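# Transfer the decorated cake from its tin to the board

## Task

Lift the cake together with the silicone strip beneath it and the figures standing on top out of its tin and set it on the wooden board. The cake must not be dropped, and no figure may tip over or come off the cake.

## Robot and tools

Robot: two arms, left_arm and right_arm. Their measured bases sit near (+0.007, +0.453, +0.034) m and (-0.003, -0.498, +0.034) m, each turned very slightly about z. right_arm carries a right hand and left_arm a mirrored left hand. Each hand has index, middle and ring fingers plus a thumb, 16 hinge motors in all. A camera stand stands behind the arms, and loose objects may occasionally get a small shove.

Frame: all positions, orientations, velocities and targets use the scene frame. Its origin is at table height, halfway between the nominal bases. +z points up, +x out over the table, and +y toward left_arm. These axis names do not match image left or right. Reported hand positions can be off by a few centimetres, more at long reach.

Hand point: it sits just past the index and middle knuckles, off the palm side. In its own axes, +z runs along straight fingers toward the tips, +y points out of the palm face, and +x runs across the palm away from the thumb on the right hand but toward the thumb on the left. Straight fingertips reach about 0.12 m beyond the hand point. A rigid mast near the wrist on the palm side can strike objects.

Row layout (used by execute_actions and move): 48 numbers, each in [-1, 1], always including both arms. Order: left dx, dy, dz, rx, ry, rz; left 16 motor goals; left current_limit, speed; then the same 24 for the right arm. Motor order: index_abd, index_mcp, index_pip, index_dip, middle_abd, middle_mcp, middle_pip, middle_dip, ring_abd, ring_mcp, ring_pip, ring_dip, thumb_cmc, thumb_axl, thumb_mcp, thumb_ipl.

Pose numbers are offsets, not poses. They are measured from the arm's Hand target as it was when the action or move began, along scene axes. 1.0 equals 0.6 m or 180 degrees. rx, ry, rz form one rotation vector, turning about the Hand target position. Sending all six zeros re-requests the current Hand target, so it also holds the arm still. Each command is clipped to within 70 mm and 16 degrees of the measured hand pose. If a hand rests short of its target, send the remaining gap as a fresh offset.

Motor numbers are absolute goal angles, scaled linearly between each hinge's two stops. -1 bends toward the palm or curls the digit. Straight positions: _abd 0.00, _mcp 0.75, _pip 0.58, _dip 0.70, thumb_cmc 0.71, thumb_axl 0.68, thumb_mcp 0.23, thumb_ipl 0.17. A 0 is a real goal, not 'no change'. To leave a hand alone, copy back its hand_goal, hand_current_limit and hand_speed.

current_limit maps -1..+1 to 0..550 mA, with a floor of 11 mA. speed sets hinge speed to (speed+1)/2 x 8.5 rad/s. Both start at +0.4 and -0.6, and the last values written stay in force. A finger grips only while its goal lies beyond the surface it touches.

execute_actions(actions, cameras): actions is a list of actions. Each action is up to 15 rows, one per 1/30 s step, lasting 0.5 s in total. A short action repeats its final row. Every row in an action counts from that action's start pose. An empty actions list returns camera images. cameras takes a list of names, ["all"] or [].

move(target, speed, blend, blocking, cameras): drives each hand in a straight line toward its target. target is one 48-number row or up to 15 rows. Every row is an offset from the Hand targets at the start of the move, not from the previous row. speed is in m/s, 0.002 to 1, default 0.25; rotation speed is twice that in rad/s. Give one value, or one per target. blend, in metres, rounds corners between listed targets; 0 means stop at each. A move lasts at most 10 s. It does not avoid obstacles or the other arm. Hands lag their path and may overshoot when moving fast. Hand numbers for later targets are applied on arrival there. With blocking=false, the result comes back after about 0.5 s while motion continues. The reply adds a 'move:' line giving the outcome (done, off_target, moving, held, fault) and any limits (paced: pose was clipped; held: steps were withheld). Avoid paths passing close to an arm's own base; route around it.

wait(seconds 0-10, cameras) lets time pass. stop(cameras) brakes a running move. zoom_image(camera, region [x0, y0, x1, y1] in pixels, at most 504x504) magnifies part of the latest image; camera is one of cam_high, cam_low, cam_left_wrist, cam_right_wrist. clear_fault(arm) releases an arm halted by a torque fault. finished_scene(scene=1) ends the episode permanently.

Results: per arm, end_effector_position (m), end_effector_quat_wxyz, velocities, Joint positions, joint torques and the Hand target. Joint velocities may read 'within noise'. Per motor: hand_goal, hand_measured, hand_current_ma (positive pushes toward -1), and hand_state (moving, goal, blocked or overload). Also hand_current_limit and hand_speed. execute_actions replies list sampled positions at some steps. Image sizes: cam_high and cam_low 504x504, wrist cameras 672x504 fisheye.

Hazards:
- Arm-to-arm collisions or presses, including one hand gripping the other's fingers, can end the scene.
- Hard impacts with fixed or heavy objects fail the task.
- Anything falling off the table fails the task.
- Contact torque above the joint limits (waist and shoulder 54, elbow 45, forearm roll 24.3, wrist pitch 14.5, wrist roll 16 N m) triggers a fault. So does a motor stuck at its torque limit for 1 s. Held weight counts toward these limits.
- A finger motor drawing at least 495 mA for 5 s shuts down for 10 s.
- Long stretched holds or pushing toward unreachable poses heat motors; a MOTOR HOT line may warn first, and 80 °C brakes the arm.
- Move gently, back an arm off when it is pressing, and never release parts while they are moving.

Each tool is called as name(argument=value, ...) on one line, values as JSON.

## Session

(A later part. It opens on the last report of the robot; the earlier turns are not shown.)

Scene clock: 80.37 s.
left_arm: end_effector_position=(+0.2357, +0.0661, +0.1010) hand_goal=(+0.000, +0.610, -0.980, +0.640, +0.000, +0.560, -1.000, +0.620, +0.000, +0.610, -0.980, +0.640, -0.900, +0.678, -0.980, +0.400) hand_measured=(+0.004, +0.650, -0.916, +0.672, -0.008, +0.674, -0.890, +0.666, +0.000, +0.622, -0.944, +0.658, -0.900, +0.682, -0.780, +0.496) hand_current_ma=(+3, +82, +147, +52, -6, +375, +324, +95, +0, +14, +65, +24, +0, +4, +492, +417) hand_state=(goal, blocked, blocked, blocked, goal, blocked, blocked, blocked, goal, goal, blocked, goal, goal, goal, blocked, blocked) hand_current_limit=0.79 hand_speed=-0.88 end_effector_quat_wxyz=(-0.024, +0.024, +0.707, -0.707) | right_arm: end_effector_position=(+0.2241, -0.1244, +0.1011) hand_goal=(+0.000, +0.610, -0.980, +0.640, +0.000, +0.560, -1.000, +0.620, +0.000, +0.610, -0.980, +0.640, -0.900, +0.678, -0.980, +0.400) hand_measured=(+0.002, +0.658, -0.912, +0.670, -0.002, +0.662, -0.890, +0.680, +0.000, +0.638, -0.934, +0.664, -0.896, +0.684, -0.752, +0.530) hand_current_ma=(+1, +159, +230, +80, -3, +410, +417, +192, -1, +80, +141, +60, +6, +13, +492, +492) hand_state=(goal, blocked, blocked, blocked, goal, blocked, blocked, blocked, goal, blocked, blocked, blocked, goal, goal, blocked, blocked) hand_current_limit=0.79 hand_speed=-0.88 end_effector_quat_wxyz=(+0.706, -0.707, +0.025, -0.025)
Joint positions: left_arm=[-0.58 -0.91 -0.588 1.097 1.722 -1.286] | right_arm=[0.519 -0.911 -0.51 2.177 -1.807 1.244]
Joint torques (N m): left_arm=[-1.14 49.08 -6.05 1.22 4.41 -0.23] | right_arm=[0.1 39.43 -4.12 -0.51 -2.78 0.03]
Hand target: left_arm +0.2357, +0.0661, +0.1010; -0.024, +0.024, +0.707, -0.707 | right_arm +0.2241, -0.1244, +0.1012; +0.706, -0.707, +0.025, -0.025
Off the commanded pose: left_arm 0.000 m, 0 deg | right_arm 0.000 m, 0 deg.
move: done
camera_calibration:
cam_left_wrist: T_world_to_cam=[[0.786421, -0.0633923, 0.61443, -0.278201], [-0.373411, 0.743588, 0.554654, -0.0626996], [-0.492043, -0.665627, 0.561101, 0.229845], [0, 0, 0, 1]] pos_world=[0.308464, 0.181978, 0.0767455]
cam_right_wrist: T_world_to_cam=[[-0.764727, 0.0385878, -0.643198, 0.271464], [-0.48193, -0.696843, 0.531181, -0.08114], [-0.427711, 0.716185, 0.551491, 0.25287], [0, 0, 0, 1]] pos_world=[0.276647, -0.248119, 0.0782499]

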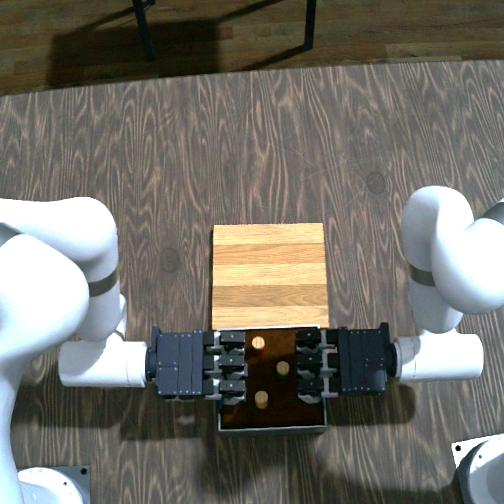

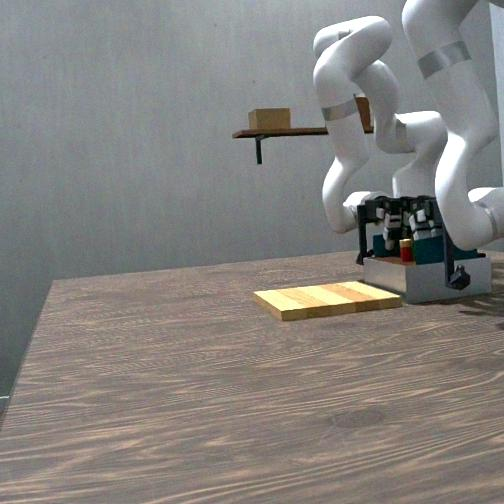

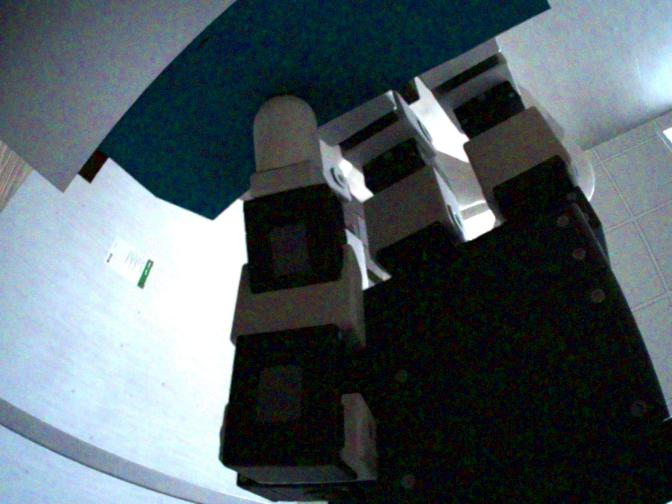

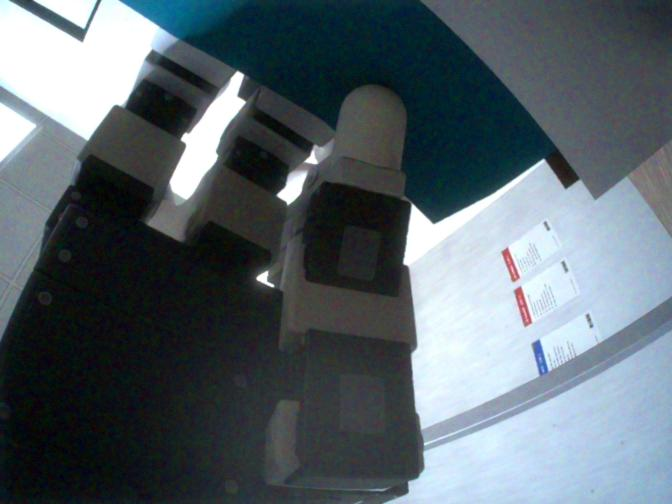

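move(target=[0,0,0.06, 0,0,0, 0,0.61,-0.98,0.64, 0,0.56,-1.0,0.62, 0,0.61,-0.98,0.64, -0.9,0.678,-0.98,0.40, 0.79,-0.88, 0,0,0.06, 0,0,0, 0,0.61,-0.98,0.64, 0,0.56,-1.0,0.62, 0,0.61,-0.98,0.64, -0.9,0.678,-0.98,0.40, 0.79,-0.88], speed=0.03, cameras=["cam_high","cam_low","cam_left_wrist","cam_right_wrist"])

zoom_image(camera="cam_high", region=[200, 320, 340, 440])

zoom_image(camera="cam_low", region=[350, 180, 500, 310])

Scene clock: 82.67 s.
left_arm: end_effector_position=(+0.2357, +0.0661, +0.1370) hand_goal=(+0.000, +0.610, -0.980, +0.640, +0.000, +0.560, -1.000, +0.620, +0.000, +0.610, -0.980, +0.640, -0.900, +0.678, -0.980, +0.400) hand_measured=(+0.004, +0.648, -0.916, +0.672, -0.008, +0.672, -0.890, +0.666, +0.000, +0.614, -0.954, +0.654, -0.898, +0.682, -0.780, +0.496) hand_current_ma=(+3, +77, +147, +52, -6, +366, +324, +95, +0, +3, +39, +16, +1, +4, +492, +417) hand_state=(goal, blocked, blocked, blocked, goal, blocked, blocked, blocked, goal, goal, blocked, goal, goal, goal, blocked, blocked) hand_current_limit=0.79 hand_speed=-0.88 end_effector_quat_wxyz=(-0.024, +0.024, +0.707, -0.707) | right_arm: end_effector_position=(+0.2241, -0.1244, +0.1371) hand_goal=(+0.000, +0.610, -0.980, +0.640, +0.000, +0.560, -1.000, +0.620, +0.000, +0.610, -0.980, +0.640, -0.900, +0.678, -0.980, +0.400) hand_measured=(+0.002, +0.652, -0.912, +0.670, -0.002, +0.660, -0.888, +0.680, +0.000, +0.626, -0.942, +0.662, -0.894, +0.682, -0.752, +0.530) hand_current_ma=(+1, +133, +230, +80, -3, +401, +421, +192, -1, +43, +109, +57, +13, +9, +492, +492) hand_state=(goal, blocked, blocked, blocked, goal, blocked, blocked, blocked, goal, goal, blocked, blocked, goal, goal, blocked, blocked) hand_current_limit=0.79 hand_speed=-0.88 end_effector_quat_wxyz=(+0.706, -0.707, +0.025, -0.025)
Joint positions: left_arm=[-0.58 -0.792 -0.538 1.089 1.691 -1.346] | right_arm=[0.519 -0.785 -0.456 2.19 -1.766 1.304]
Joint torques (N m): left_arm=[-1.77 47.66 -8.43 0.72 4.22 -0.18] | right_arm=[-0.78 34.72 -7.46 -0.24 -2.73 0]
Hand target: left_arm +0.2357, +0.0661, +0.1370; -0.024, +0.024, +0.707, -0.707 | right_arm +0.2241, -0.1244, +0.1372; +0.706, -0.707, +0.025, -0.025
Off the commanded pose: left_arm 0.000 m, 0 deg | right_arm 0.000 m, 0 deg.
move: done
camera_calibration:
cam_left_wrist: T_world_to_cam=[[0.78645, -0.0634514, 0.614386, -0.300314], [-0.373349, 0.743583, 0.554703, -0.082691], [-0.492044, -0.665626, 0.561101, 0.209645], [0, 0, 0, 1]] pos_world=[0.308464, 0.181978, 0.112745]
cam_right_wrist: T_world_to_cam=[[-0.764727, 0.0385878, -0.643198, 0.294619], [-0.48193, -0.696843, 0.531181, -0.100262], [-0.427711, 0.716185, 0.551491, 0.233016], [0, 0, 0, 1]] pos_world=[0.276647, -0.248119, 0.11425]

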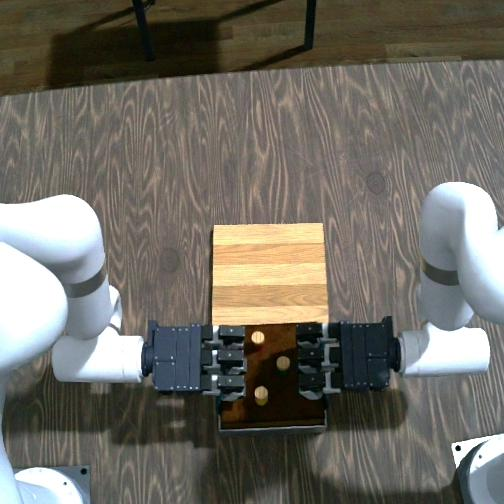

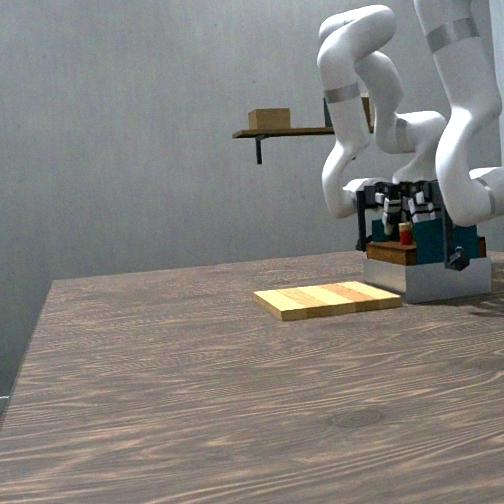

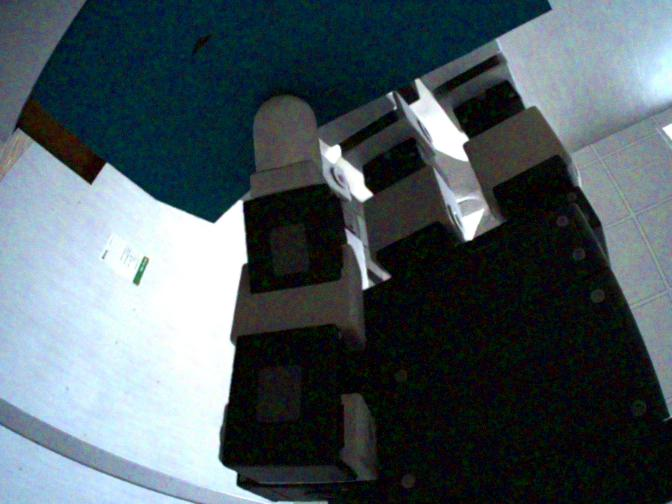

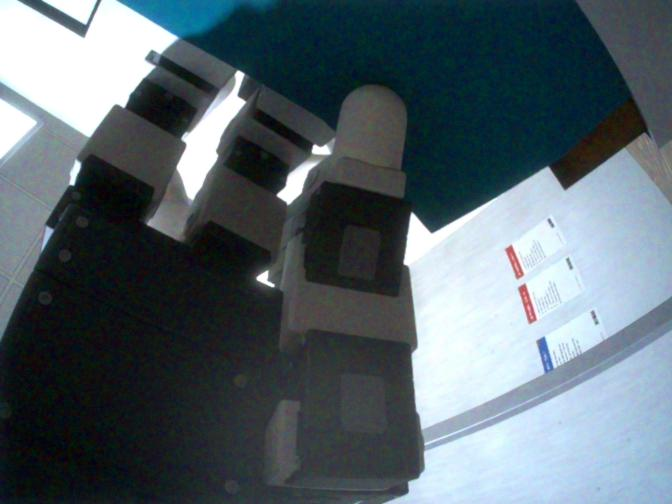

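Scaled by 3.600 from the camera's 504x504 image, which has a finer 720x720 frame.

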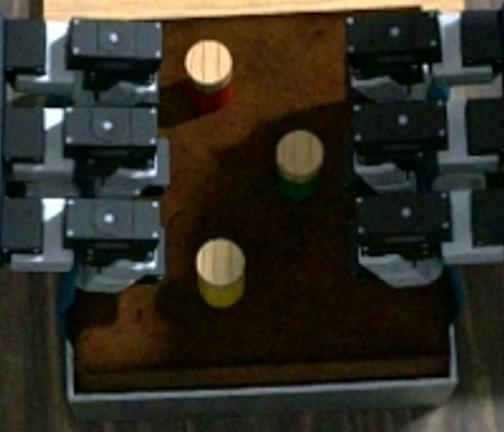

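Scaled by 3.360 from the camera's 504x504 image, which has a finer 720x720 frame.

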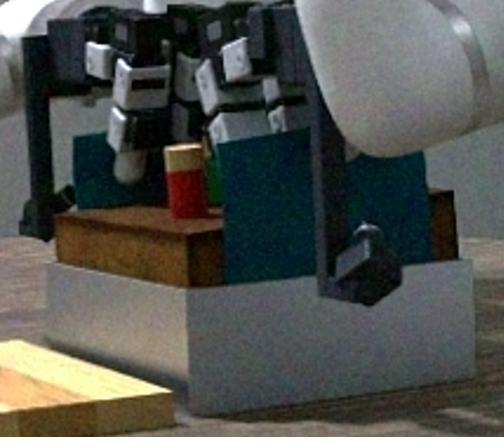

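move(target=[[0,0,0.077, 0,0,0, 0,0.61,-0.98,0.64, 0,0.56,-1.0,0.62, 0,0.61,-0.98,0.64, -0.9,0.678,-0.98,0.40, 0.79,-0.88, 0,0,0.077, 0,0,0, 0,0.61,-0.98,0.64, 0,0.56,-1.0,0.62, 0,0.61,-0.98,0.64, -0.9,0.678,-0.98,0.40, 0.79,-0.88],[0.12,-0.0107,0.077, 0,0,0, 0,0.61,-0.98,0.64, 0,0.56,-1.0,0.62, 0,0.61,-0.98,0.64, -0.9,0.678,-0.98,0.40, 0.79,-0.88, 0.12,-0.0107,0.077, 0,0,0, 0,0.61,-0.98,0.64, 0,0.56,-1.0,0.62, 0,0.61,-0.98,0.64, -0.9,0.678,-0.98,0.40, 0.79,-0.88]], speed=[0.035,0.05], cameras=["all"])

zoom_image(camera="cam_high", region=[190, 220, 350, 440])

zoom_image(camera="cam_low", region=[250, 150, 500, 330])

Scene clock: 87.03 s.
left_arm: end_effector_position=(+0.3077, +0.0597, +0.1832) hand_goal=(+0.000, +0.610, -0.980, +0.640, +0.000, +0.560, -1.000, +0.620, +0.000, +0.610, -0.980, +0.640, -0.900, +0.678, -0.980, +0.400) hand_measured=(+0.004, +0.648, -0.916, +0.672, -0.008, +0.672, -0.890, +0.666, +0.000, +0.612, -0.960, +0.650, -0.898, +0.682, -0.780, +0.496) hand_current_ma=(+3, +74, +147, +52, -6, +365, +324, +95, +0, +1, +26, +11, +1, +4, +492, +417) hand_state=(goal, blocked, blocked, blocked, goal, blocked, blocked, blocked, goal, goal, goal, goal, goal, goal, blocked, blocked) hand_current_limit=0.79 hand_speed=-0.88 end_effector_quat_wxyz=(-0.024, +0.024, +0.707, -0.707) | right_arm: end_effector_position=(+0.2961, -0.1308, +0.1833) hand_goal=(+0.000, +0.610, -0.980, +0.640, +0.000, +0.560, -1.000, +0.620, +0.000, +0.610, -0.980, +0.640, -0.900, +0.678, -0.980, +0.400) hand_measured=(+0.002, +0.650, -0.912, +0.670, -0.004, +0.660, -0.888, +0.680, +0.000, +0.624, -0.948, +0.658, -0.892, +0.682, -0.752, +0.530) hand_current_ma=(+1, +128, +230, +80, -4, +397, +421, +192, -1, +33, +87, +45, +16, +8, +492, +492) hand_state=(goal, blocked, blocked, blocked, goal, blocked, blocked, blocked, goal, goal, blocked, goal, goal, goal, blocked, blocked) hand_current_limit=0.79 hand_speed=-0.88 end_effector_quat_wxyz=(+0.706, -0.707, +0.025, -0.025)
Joint positions: left_arm=[-0.493 -0.687 -0.649 1.162 1.586 -1.537] | right_arm=[0.387 -0.651 -0.544 2.082 -1.623 1.477]
Joint torques (N m): left_arm=[-0.95 45.69 -15.96 0.42 4.21 -0.23] | right_arm=[-1.47 34.29 -15.74 -0.2 -2.7 -0.12]
Hand target: left_arm +0.3077, +0.0597, +0.1832; -0.024, +0.024, +0.707, -0.707 | right_arm +0.2961, -0.1308, +0.1834; +0.706, -0.707, +0.025, -0.025
Off the commanded pose: left_arm 0.000 m, 0 deg | right_arm 0.000 m, 0 deg.
move: done
camera_calibration:
cam_left_wrist: T_world_to_cam=[[0.78646, -0.0633402, 0.614385, -0.385752], [-0.373429, 0.743563, 0.554676, -0.0766399], [-0.491967, -0.665659, 0.561129, 0.214862], [0, 0, 0, 1]] pos_world=[0.380464, 0.175578, 0.158946]
cam_right_wrist: T_world_to_cam=[[-0.764727, 0.0385878, -0.643198, 0.379566], [-0.48193, -0.696843, 0.531181, -0.0946121], [-0.427711, 0.716185, 0.551491, 0.242873], [0, 0, 0, 1]] pos_world=[0.348547, -0.254519, 0.16045]

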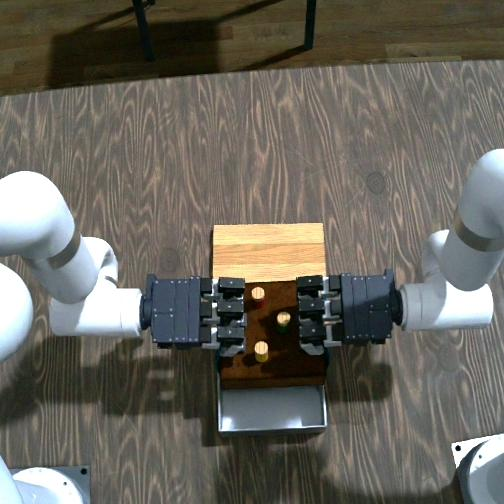

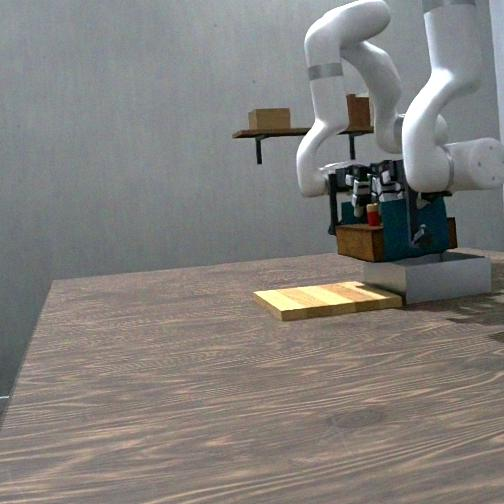

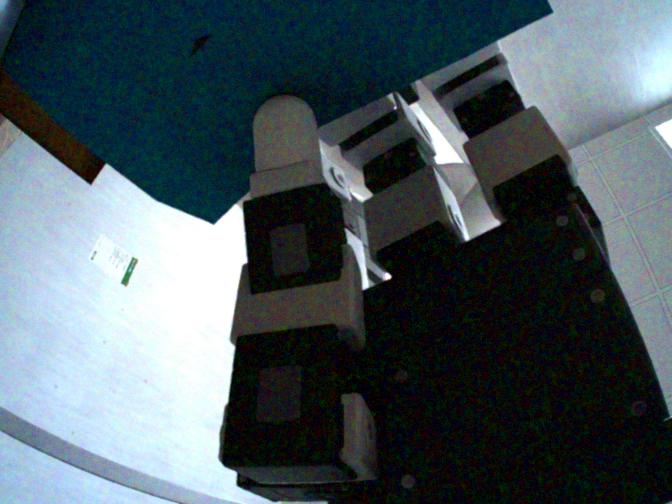

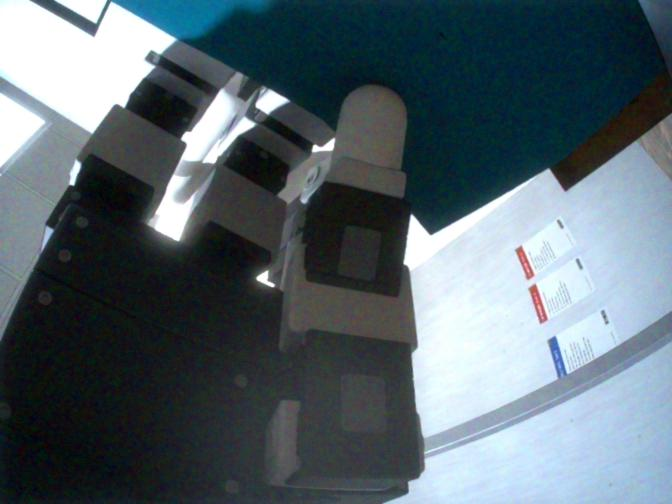

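Scaled by 2.291 from the camera's 504x504 image, which has a finer 720x720 frame.

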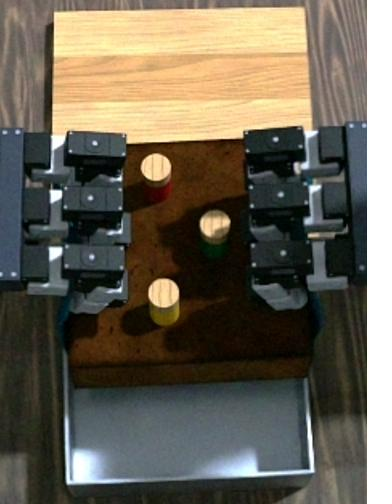

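Scaled by 2.016 from the camera's 504x504 image, which has a finer 720x720 frame.

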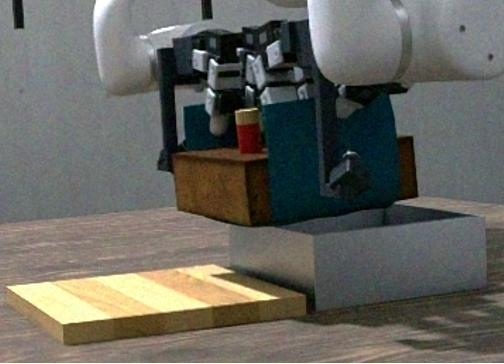

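move(target=[[0.274,-0.0247,0, 0,0,0, 0,0.61,-0.98,0.64, 0,0.56,-1.0,0.62, 0,0.61,-0.98,0.64, -0.9,0.678,-0.98,0.40, 0.79,-0.88, 0.274,-0.0247,0, 0,0,0, 0,0.61,-0.98,0.64, 0,0.56,-1.0,0.62, 0,0.61,-0.98,0.64, -0.9,0.678,-0.98,0.40, 0.79,-0.88],[0.274,-0.0247,-0.1, 0,0,0, 0,0.61,-0.98,0.64, 0,0.56,-1.0,0.62, 0,0.61,-0.98,0.64, -0.9,0.678,-0.98,0.40, 0.79,-0.88, 0.274,-0.0247,-0.1, 0,0,0, 0,0.61,-0.98,0.64, 0,0.56,-1.0,0.62, 0,0.61,-0.98,0.64, -0.9,0.678,-0.98,0.40, 0.79,-0.88]], speed=[0.08,0.05], cameras=["all"])

zoom_image(camera="cam_high", region=[190, 200, 350, 360])

zoom_image(camera="cam_low", region=[230, 170, 480, 330])

Scene clock: 92.03 s.
left_arm: end_effector_position=(+0.4721, +0.0449, +0.1232) hand_goal=(+0.000, +0.610, -0.980, +0.640, +0.000, +0.560, -1.000, +0.620, +0.000, +0.610, -0.980, +0.640, -0.900, +0.678, -0.980, +0.400) hand_measured=(+0.004, +0.648, -0.916, +0.672, -0.008, +0.672, -0.890, +0.666, +0.000, +0.612, -0.962, +0.650, -0.898, +0.682, -0.780, +0.496) hand_current_ma=(+3, +73, +147, +52, -6, +362, +324, +95, +0, +1, +22, +9, +1, +4, +492, +417) hand_state=(goal, blocked, blocked, blocked, goal, blocked, blocked, blocked, goal, goal, goal, goal, goal, goal, blocked, blocked) hand_current_limit=0.79 hand_speed=-0.88 end_effector_quat_wxyz=(-0.024, +0.024, +0.707, -0.707) | right_arm: end_effector_position=(+0.4605, -0.1457, +0.1234) hand_goal=(+0.000, +0.610, -0.980, +0.640, +0.000, +0.560, -1.000, +0.620, +0.000, +0.610, -0.980, +0.640, -0.900, +0.678, -0.980, +0.400) hand_measured=(+0.002, +0.650, -0.912, +0.670, -0.004, +0.660, -0.888, +0.680, +0.000, +0.622, -0.950, +0.656, -0.892, +0.682, -0.752, +0.530) hand_current_ma=(+1, +126, +230, +80, -4, +394, +421, +192, -1, +31, +80, +40, +17, +8, +492, +492) hand_state=(goal, blocked, blocked, blocked, goal, blocked, blocked, blocked, goal, goal, blocked, goal, goal, goal, blocked, blocked) hand_current_limit=0.79 hand_speed=-0.88 end_effector_quat_wxyz=(+0.706, -0.707, +0.025, -0.025)
Joint positions: left_arm=[-0.377 -1.001 -1.144 1.281 1.53 -1.709] | right_arm=[0.215 -0.947 -1.001 1.912 -1.552 1.621]
Joint torques (N m): left_arm=[-2.68 61.56 -20.93 -0.83 4.59 0.21] | right_arm=[0.18 48.52 -18.37 0.37 -3.14 -0.3]
Hand target: left_arm +0.4721, +0.0449, +0.1232; -0.024, +0.024, +0.707, -0.707 | right_arm +0.4605, -0.1457, +0.1234; +0.706, -0.707, +0.025, -0.025
Off the commanded pose: left_arm 0.000 m, 0 deg | right_arm 0.000 m, 0 deg.
move: done
camera_calibration:
cam_left_wrist: T_world_to_cam=[[0.786395, -0.0633502, 0.614467, -0.47916], [-0.373423, 0.743641, 0.554575, 0.0290502], [-0.492075, -0.665571, 0.561139, 0.319478], [0, 0, 0, 1]] pos_world=[0.544864, 0.160678, 0.0990458]
cam_right_wrist: T_world_to_cam=[[-0.764727, 0.0385878, -0.643198, 0.467342], [-0.48193, -0.696843, 0.531181, 0.00622299], [-0.427711, 0.716185, 0.551491, 0.356921], [0, 0, 0, 1]] pos_world=[0.513047, -0.269319, 0.10045]

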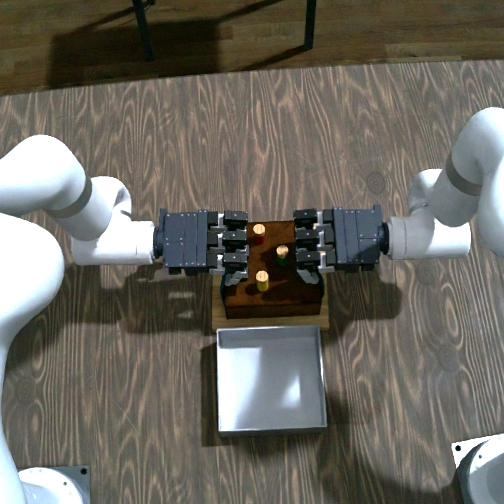

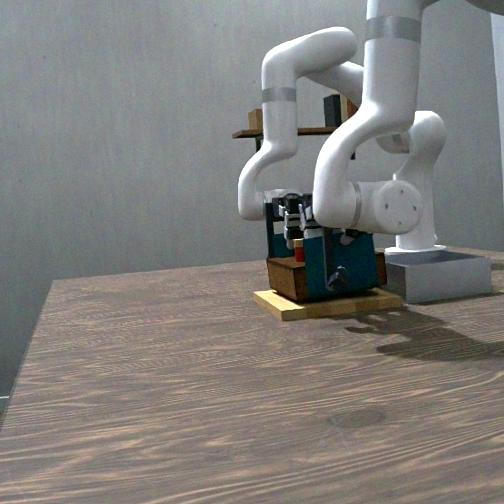

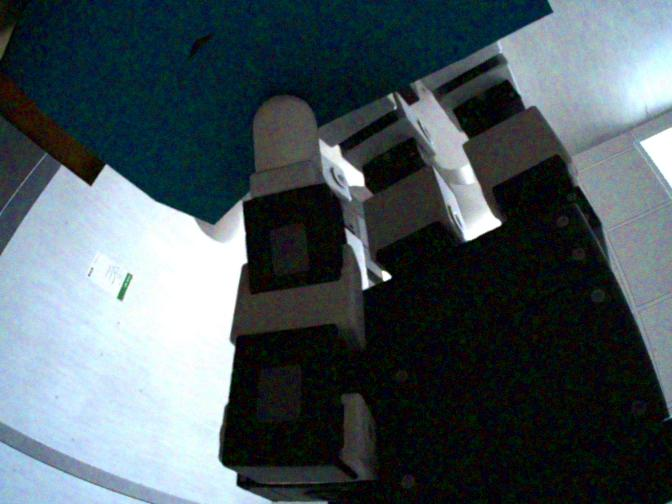

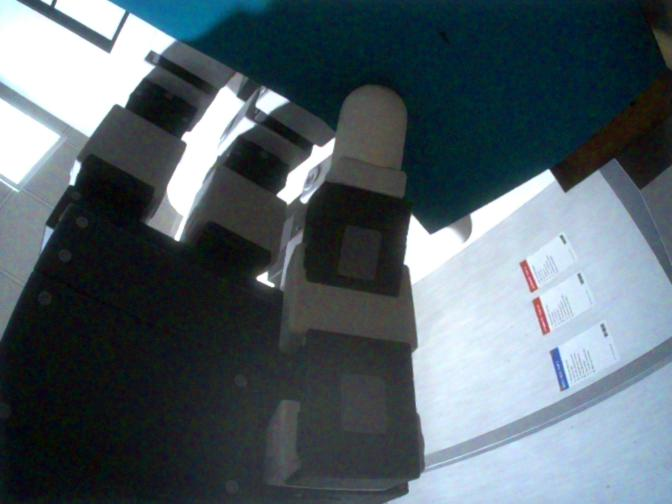

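Scaled by 3.150 from the camera's 504x504 image, which has a finer 720x720 frame.

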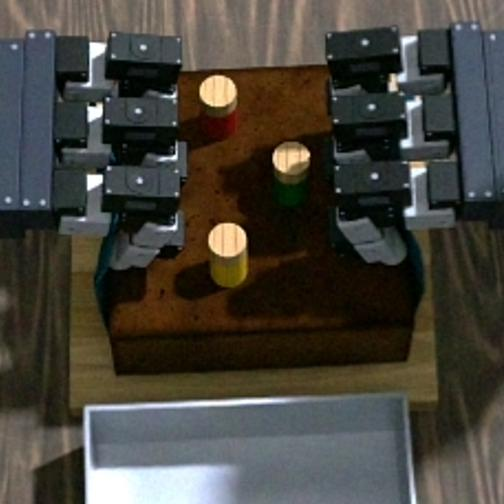

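Scaled by 2.016 from the camera's 504x504 image, which has a finer 720x720 frame.

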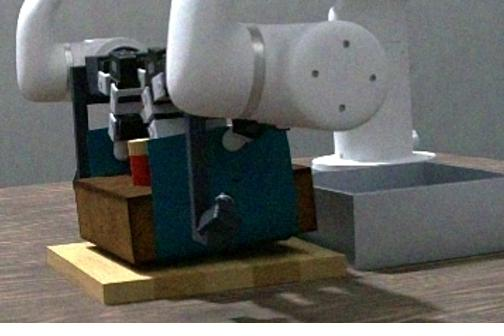

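move(target=[0,0,-0.027, 0,0,0, 0,0.61,-0.98,0.64, 0,0.56,-1.0,0.62, 0,0.61,-0.98,0.64, -0.9,0.678,-0.98,0.40, 0.79,-0.88, 0,0,-0.027, 0,0,0, 0,0.61,-0.98,0.64, 0,0.56,-1.0,0.62, 0,0.61,-0.98,0.64, -0.9,0.678,-0.98,0.40, 0.79,-0.88], speed=0.03, cameras=["cam_high","cam_low"])

zoom_image(camera="cam_low", region=[240, 220, 400, 330])

Scene clock: 93.57 s.
left_arm: end_effector_position=(+0.4721, +0.0449, +0.1070) hand_goal=(+0.000, +0.610, -0.980, +0.640, +0.000, +0.560, -1.000, +0.620, +0.000, +0.610, -0.980, +0.640, -0.900, +0.678, -0.980, +0.400) hand_measured=(+0.004, +0.648, -0.920, +0.670, -0.010, +0.672, -0.890, +0.666, +0.000, +0.608, -0.972, +0.644, -0.898, +0.682, -0.780, +0.496) hand_current_ma=(+3, +73, +138, +47, -8, +362, +324, +95, +0, -1, +8, +3, +1, +4, +492, +417) hand_state=(goal, blocked, blocked, blocked, goal, blocked, blocked, blocked, goal, goal, goal, goal, goal, goal, blocked, blocked) hand_current_limit=0.79 hand_speed=-0.88 end_effector_quat_wxyz=(-0.024, +0.024, +0.707, -0.707) | right_arm: end_effector_position=(+0.4605, -0.1457, +0.1072) hand_goal=(+0.000, +0.610, -0.980, +0.640, +0.000, +0.560, -1.000, +0.620, +0.000, +0.610, -0.980, +0.640, -0.900, +0.678, -0.980, +0.400) hand_measured=(+0.002, +0.650, -0.912, +0.670, -0.004, +0.660, -0.888, +0.680, +0.000, +0.618, -0.962, +0.650, -0.892, +0.682, -0.752, +0.530) hand_current_ma=(+1, +126, +226, +80, -7, +394, +421, +192, -1, +17, +43, +21, +17, +8, +492, +492) hand_state=(goal, blocked, blocked, blocked, goal, blocked, blocked, blocked, goal, goal, goal, goal, goal, goal, blocked, blocked) hand_current_limit=0.79 hand_speed=-0.88 end_effector_quat_wxyz=(+0.706, -0.707, +0.025, -0.025)
Joint positions: left_arm=[-0.377 -1.038 -1.163 1.28 1.535 -1.691] | right_arm=[0.215 -0.986 -1.019 1.912 -1.559 1.601]
Joint torques (N m): left_arm=[-1.62 58.01 -19.68 -0.86 3.26 0.25] | right_arm=[-0.39 44.62 -18.34 0.6 -2.43 -0.55]
Hand target: left_arm +0.4721, +0.0449, +0.1070; -0.024, +0.024, +0.707, -0.707 | right_arm +0.4605, -0.1457, +0.1072; +0.706, -0.707, +0.025, -0.025
Off the commanded pose: left_arm 0.000 m, 0 deg | right_arm 0.000 m, 0 deg.
move: done
Images, in order (width x height): cam_high 504x504, cam_low 504x504.

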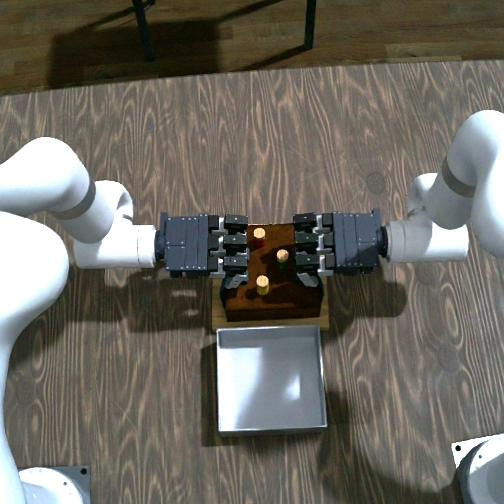

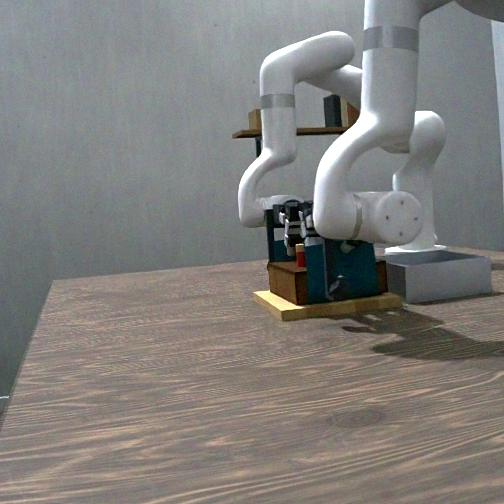

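Scaled by 3.150 from the camera's 504x504 image, which has a finer 720x720 frame.

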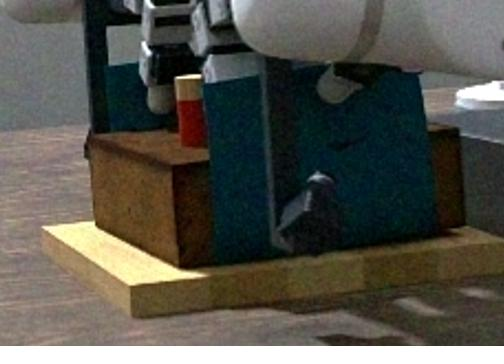

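move(target=[[0,0,-0.007, 0,0,0, 0,0.61,-0.98,0.64, 0,0.56,-1.0,0.62, 0,0.61,-0.98,0.64, -0.9,0.678,-0.98,0.40, 0.79,-0.88, 0,0,-0.007, 0,0,0, 0,0.61,-0.98,0.64, 0,0.56,-1.0,0.62, 0,0.61,-0.98,0.64, -0.9,0.678,-0.98,0.40, 0.79,-0.88],[0,0,-0.007, 0,0,0, 0,0.719,-0.898,0.696, 0,0.719,-0.898,0.696, 0,0.719,-0.898,0.696, -0.9,0.678,-0.73,0.762, 0.4,-0.85, 0,0,-0.007, 0,0,0, 0,0.719,-0.898,0.696, 0,0.719,-0.898,0.696, 0,0.719,-0.898,0.696, -0.9,0.678,-0.73,0.762, 0.4,-0.85]], speed=0.02, cameras=["all"])

zoom_image(camera="cam_low", region=[240, 220, 400, 330])

zoom_image(camera="cam_high", region=[190, 200, 350, 360])

Scene clock: 96.67 s.
left_arm: end_effector_position=(+0.4721, +0.0449, +0.1028) hand_goal=(+0.000, +0.720, -0.898, +0.696, +0.000, +0.720, -0.898, +0.696, +0.000, +0.720, -0.898, +0.696, -0.900, +0.678, -0.730, +0.762) hand_measured=(+0.004, +0.704, -0.896, +0.696, -0.004, +0.702, -0.894, +0.698, +0.000, +0.704, -0.900, +0.694, -0.896, +0.684, -0.728, +0.760) hand_current_ma=(+2, -20, +1, +0, -2, -25, +2, +1, +0, -23, -1, -1, +4, +6, +1, -1) hand_state=(goal, goal, goal, goal, goal, goal, goal, goal, goal, goal, goal, goal, goal, goal, goal, goal) hand_current_limit=0.40 hand_speed=-0.85 end_effector_quat_wxyz=(-0.024, +0.024, +0.707, -0.707) | right_arm: end_effector_position=(+0.4605, -0.1457, +0.1030) hand_goal=(+0.000, +0.720, -0.898, +0.696, +0.000, +0.720, -0.898, +0.696, +0.000, +0.720, -0.898, +0.696, -0.900, +0.678, -0.730, +0.762) hand_measured=(+0.000, +0.704, -0.896, +0.698, -0.004, +0.702, -0.894, +0.700, +0.000, +0.704, -0.900, +0.694, -0.894, +0.684, -0.726, +0.760) hand_current_ma=(+0, -41, +2, +3, -5, -48, +6, +5, -1, -41, -3, -4, +12, +12, +10, -3) hand_state=(goal, goal, goal, goal, goal, goal, goal, goal, goal, goal, goal, goal, goal, goal, goal, goal) hand_current_limit=0.40 hand_speed=-0.85 end_effector_quat_wxyz=(+0.706, -0.707, +0.025, -0.025)
Joint positions: left_arm=[-0.377 -1.048 -1.168 1.28 1.536 -1.686] | right_arm=[0.215 -0.997 -1.024 1.912 -1.561 1.596]
Joint torques (N m): left_arm=[-1.78 56.54 -15.91 0.14 1.87 -0.04] | right_arm=[-0.54 43 -13.98 0.05 -1.37 0.01]
Hand target: left_arm +0.4721, +0.0449, +0.1028; -0.024, +0.024, +0.707, -0.707 | right_arm +0.4605, -0.1457, +0.1030; +0.706, -0.707, +0.025, -0.025
Off the commanded pose: left_arm 0.000 m, 0 deg | right_arm 0.000 m, 0 deg.
move: done
camera_calibration:
cam_left_wrist: T_world_to_cam=[[0.786398, -0.0633467, 0.614463, -0.466565], [-0.37346, 0.743591, 0.554617, 0.0404435], [-0.492043, -0.665627, 0.561101, 0.330976], [0, 0, 0, 1]] pos_world=[0.544864, 0.160678, 0.0785456]
cam_right_wrist: T_world_to_cam=[[-0.764727, 0.0385878, -0.643198, 0.454221], [-0.48193, -0.696843, 0.531181, 0.0170591], [-0.427711, 0.716185, 0.551491, 0.368171], [0, 0, 0, 1]] pos_world=[0.513047, -0.269319, 0.0800499]

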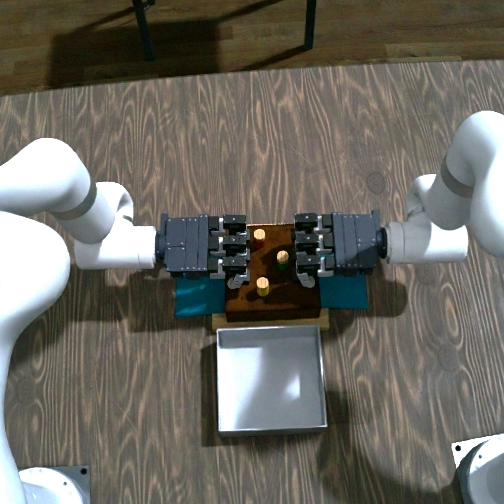

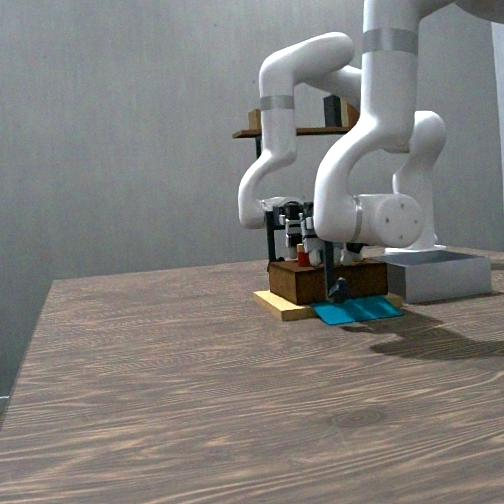

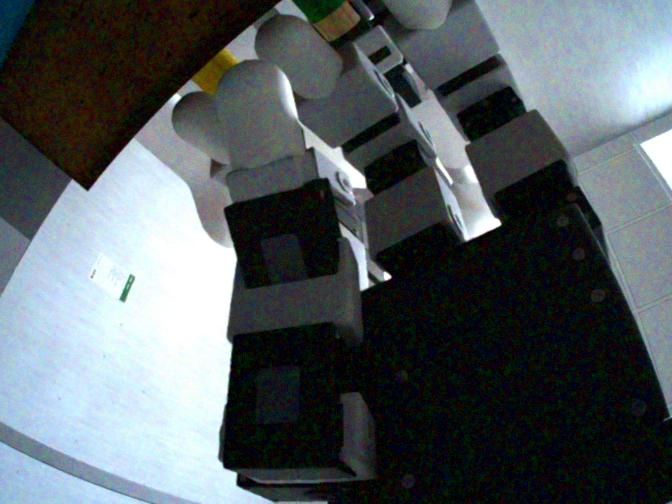

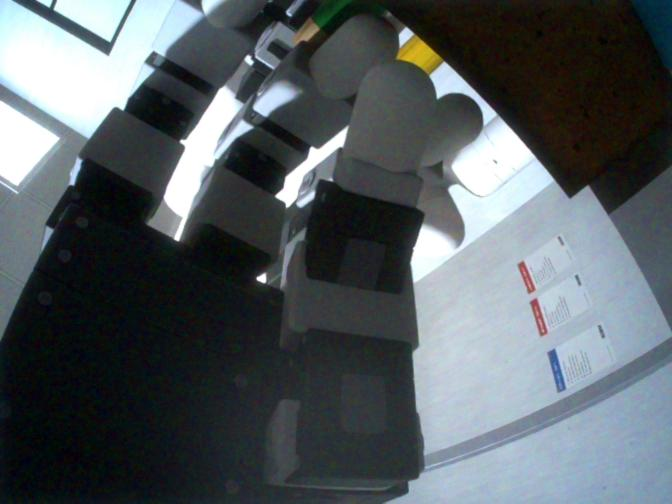

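Scaled by 3.150 from the camera's 504x504 image, which has a finer 720x720 frame.

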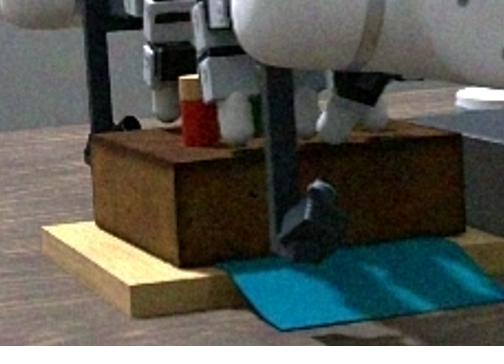

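Scaled by 3.150 from the camera's 504x504 image, which has a finer 720x720 frame.

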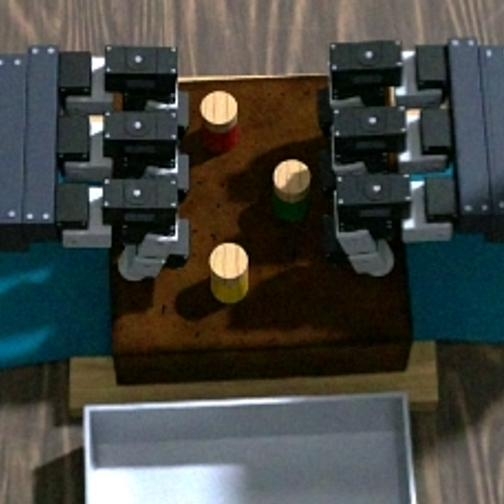

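move(target=[0,0,0.16, 0,0,0, 0,0.719,-0.898,0.696, 0,0.719,-0.898,0.696, 0,0.719,-0.898,0.696, -0.9,0.678,-0.73,0.762, 0.4,-0.85, 0,0,0.16, 0,0,0, 0,0.719,-0.898,0.696, 0,0.719,-0.898,0.696, 0,0.719,-0.898,0.696, -0.9,0.678,-0.73,0.762, 0.4,-0.85], speed=0.08, cameras=["cam_high","cam_low"])

zoom_image(camera="cam_low", region=[240, 200, 420, 330])

zoom_image(camera="cam_high", region=[170, 200, 380, 360])

Scene clock: 98.67 s.
left_arm: end_effector_position=(+0.4721, +0.0449, +0.1987) hand_goal=(+0.000, +0.720, -0.898, +0.696, +0.000, +0.720, -0.898, +0.696, +0.000, +0.720, -0.898, +0.696, -0.900, +0.678, -0.730, +0.762) hand_measured=(+0.004, +0.704, -0.896, +0.696, -0.004, +0.702, -0.894, +0.698, +0.000, +0.704, -0.900, +0.694, -0.896, +0.684, -0.728, +0.760) hand_current_ma=(+2, -20, +1, +0, -2, -25, +2, +1, +0, -22, -1, -1, +4, +6, +1, -1) hand_state=(goal, goal, goal, goal, goal, goal, goal, goal, goal, goal, goal, goal, goal, goal, goal, goal) hand_current_limit=0.40 hand_speed=-0.85 end_effector_quat_wxyz=(-0.024, +0.024, +0.707, -0.707) | right_arm: end_effector_position=(+0.4605, -0.1457, +0.1989) hand_goal=(+0.000, +0.720, -0.898, +0.696, +0.000, +0.720, -0.898, +0.696, +0.000, +0.720, -0.898, +0.696, -0.900, +0.678, -0.730, +0.762) hand_measured=(+0.000, +0.704, -0.896, +0.698, -0.004, +0.702, -0.894, +0.700, +0.000, +0.704, -0.900, +0.694, -0.894, +0.684, -0.726, +0.760) hand_current_ma=(+0, -40, +2, +3, -5, -48, +6, +5, -1, -40, -3, -4, +12, +11, +10, -3) hand_state=(goal, goal, goal, goal, goal, goal, goal, goal, goal, goal, goal, goal, goal, goal, goal, goal) hand_current_limit=0.40 hand_speed=-0.85 end_effector_quat_wxyz=(+0.706, -0.707, +0.025, -0.025)
Joint positions: left_arm=[-0.377 -0.833 -1.079 1.286 1.501 -1.807] | right_arm=[0.215 -0.766 -0.933 1.908 -1.514 1.728]
Joint torques (N m): left_arm=[0.07 57.59 -18.65 -0.12 1.89 -0.17] | right_arm=[-1.15 44.57 -17.04 0.18 -1.26 0.09]
Hand target: left_arm +0.4721, +0.0449, +0.1988; -0.024, +0.024, +0.707, -0.707 | right_arm +0.4605, -0.1457, +0.1990; +0.706, -0.707, +0.025, -0.025
Off the commanded pose: left_arm 0.000 m, 0 deg | right_arm 0.000 m, 0 deg.
move: done
Images, in order (width x height): cam_high 504x504, cam_low 504x504.

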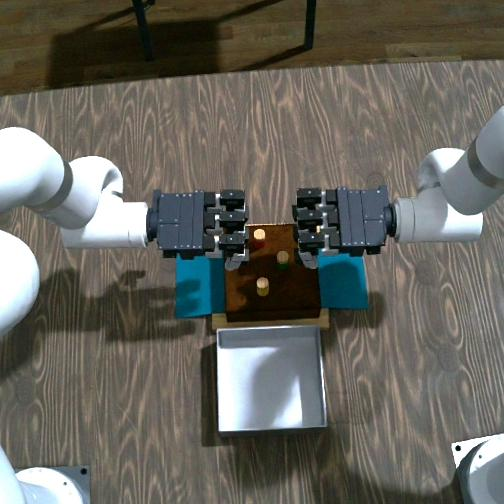

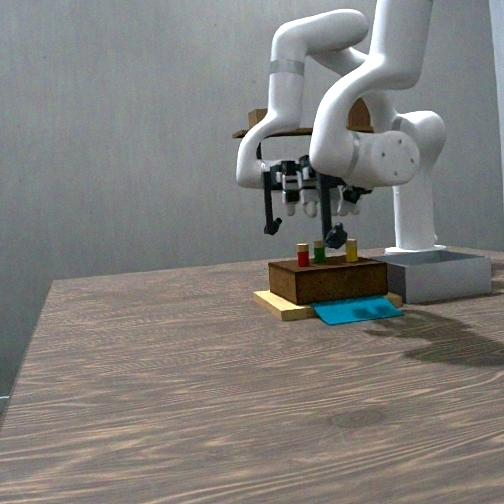

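Scaled by 2.800 from the camera's 504x504 image, which has a finer 720x720 frame.

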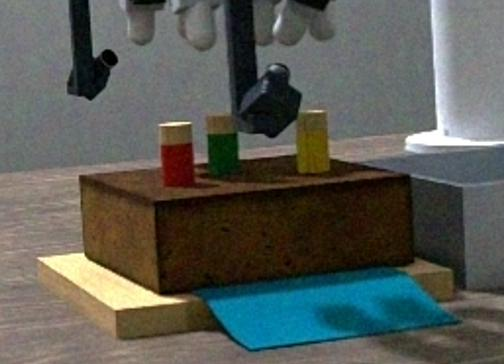

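Scaled by 2.400 from the camera's 504x504 image, which has a finer 720x720 frame.

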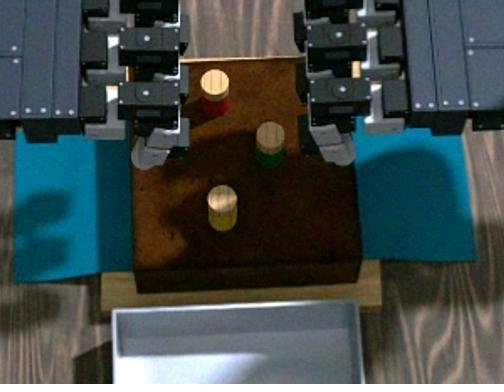

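The cake is centred on the board, resting on its strip. All three figures are standing, and both hands are clear.

finished_scene(scene=1)

The scene is finished: the task was done.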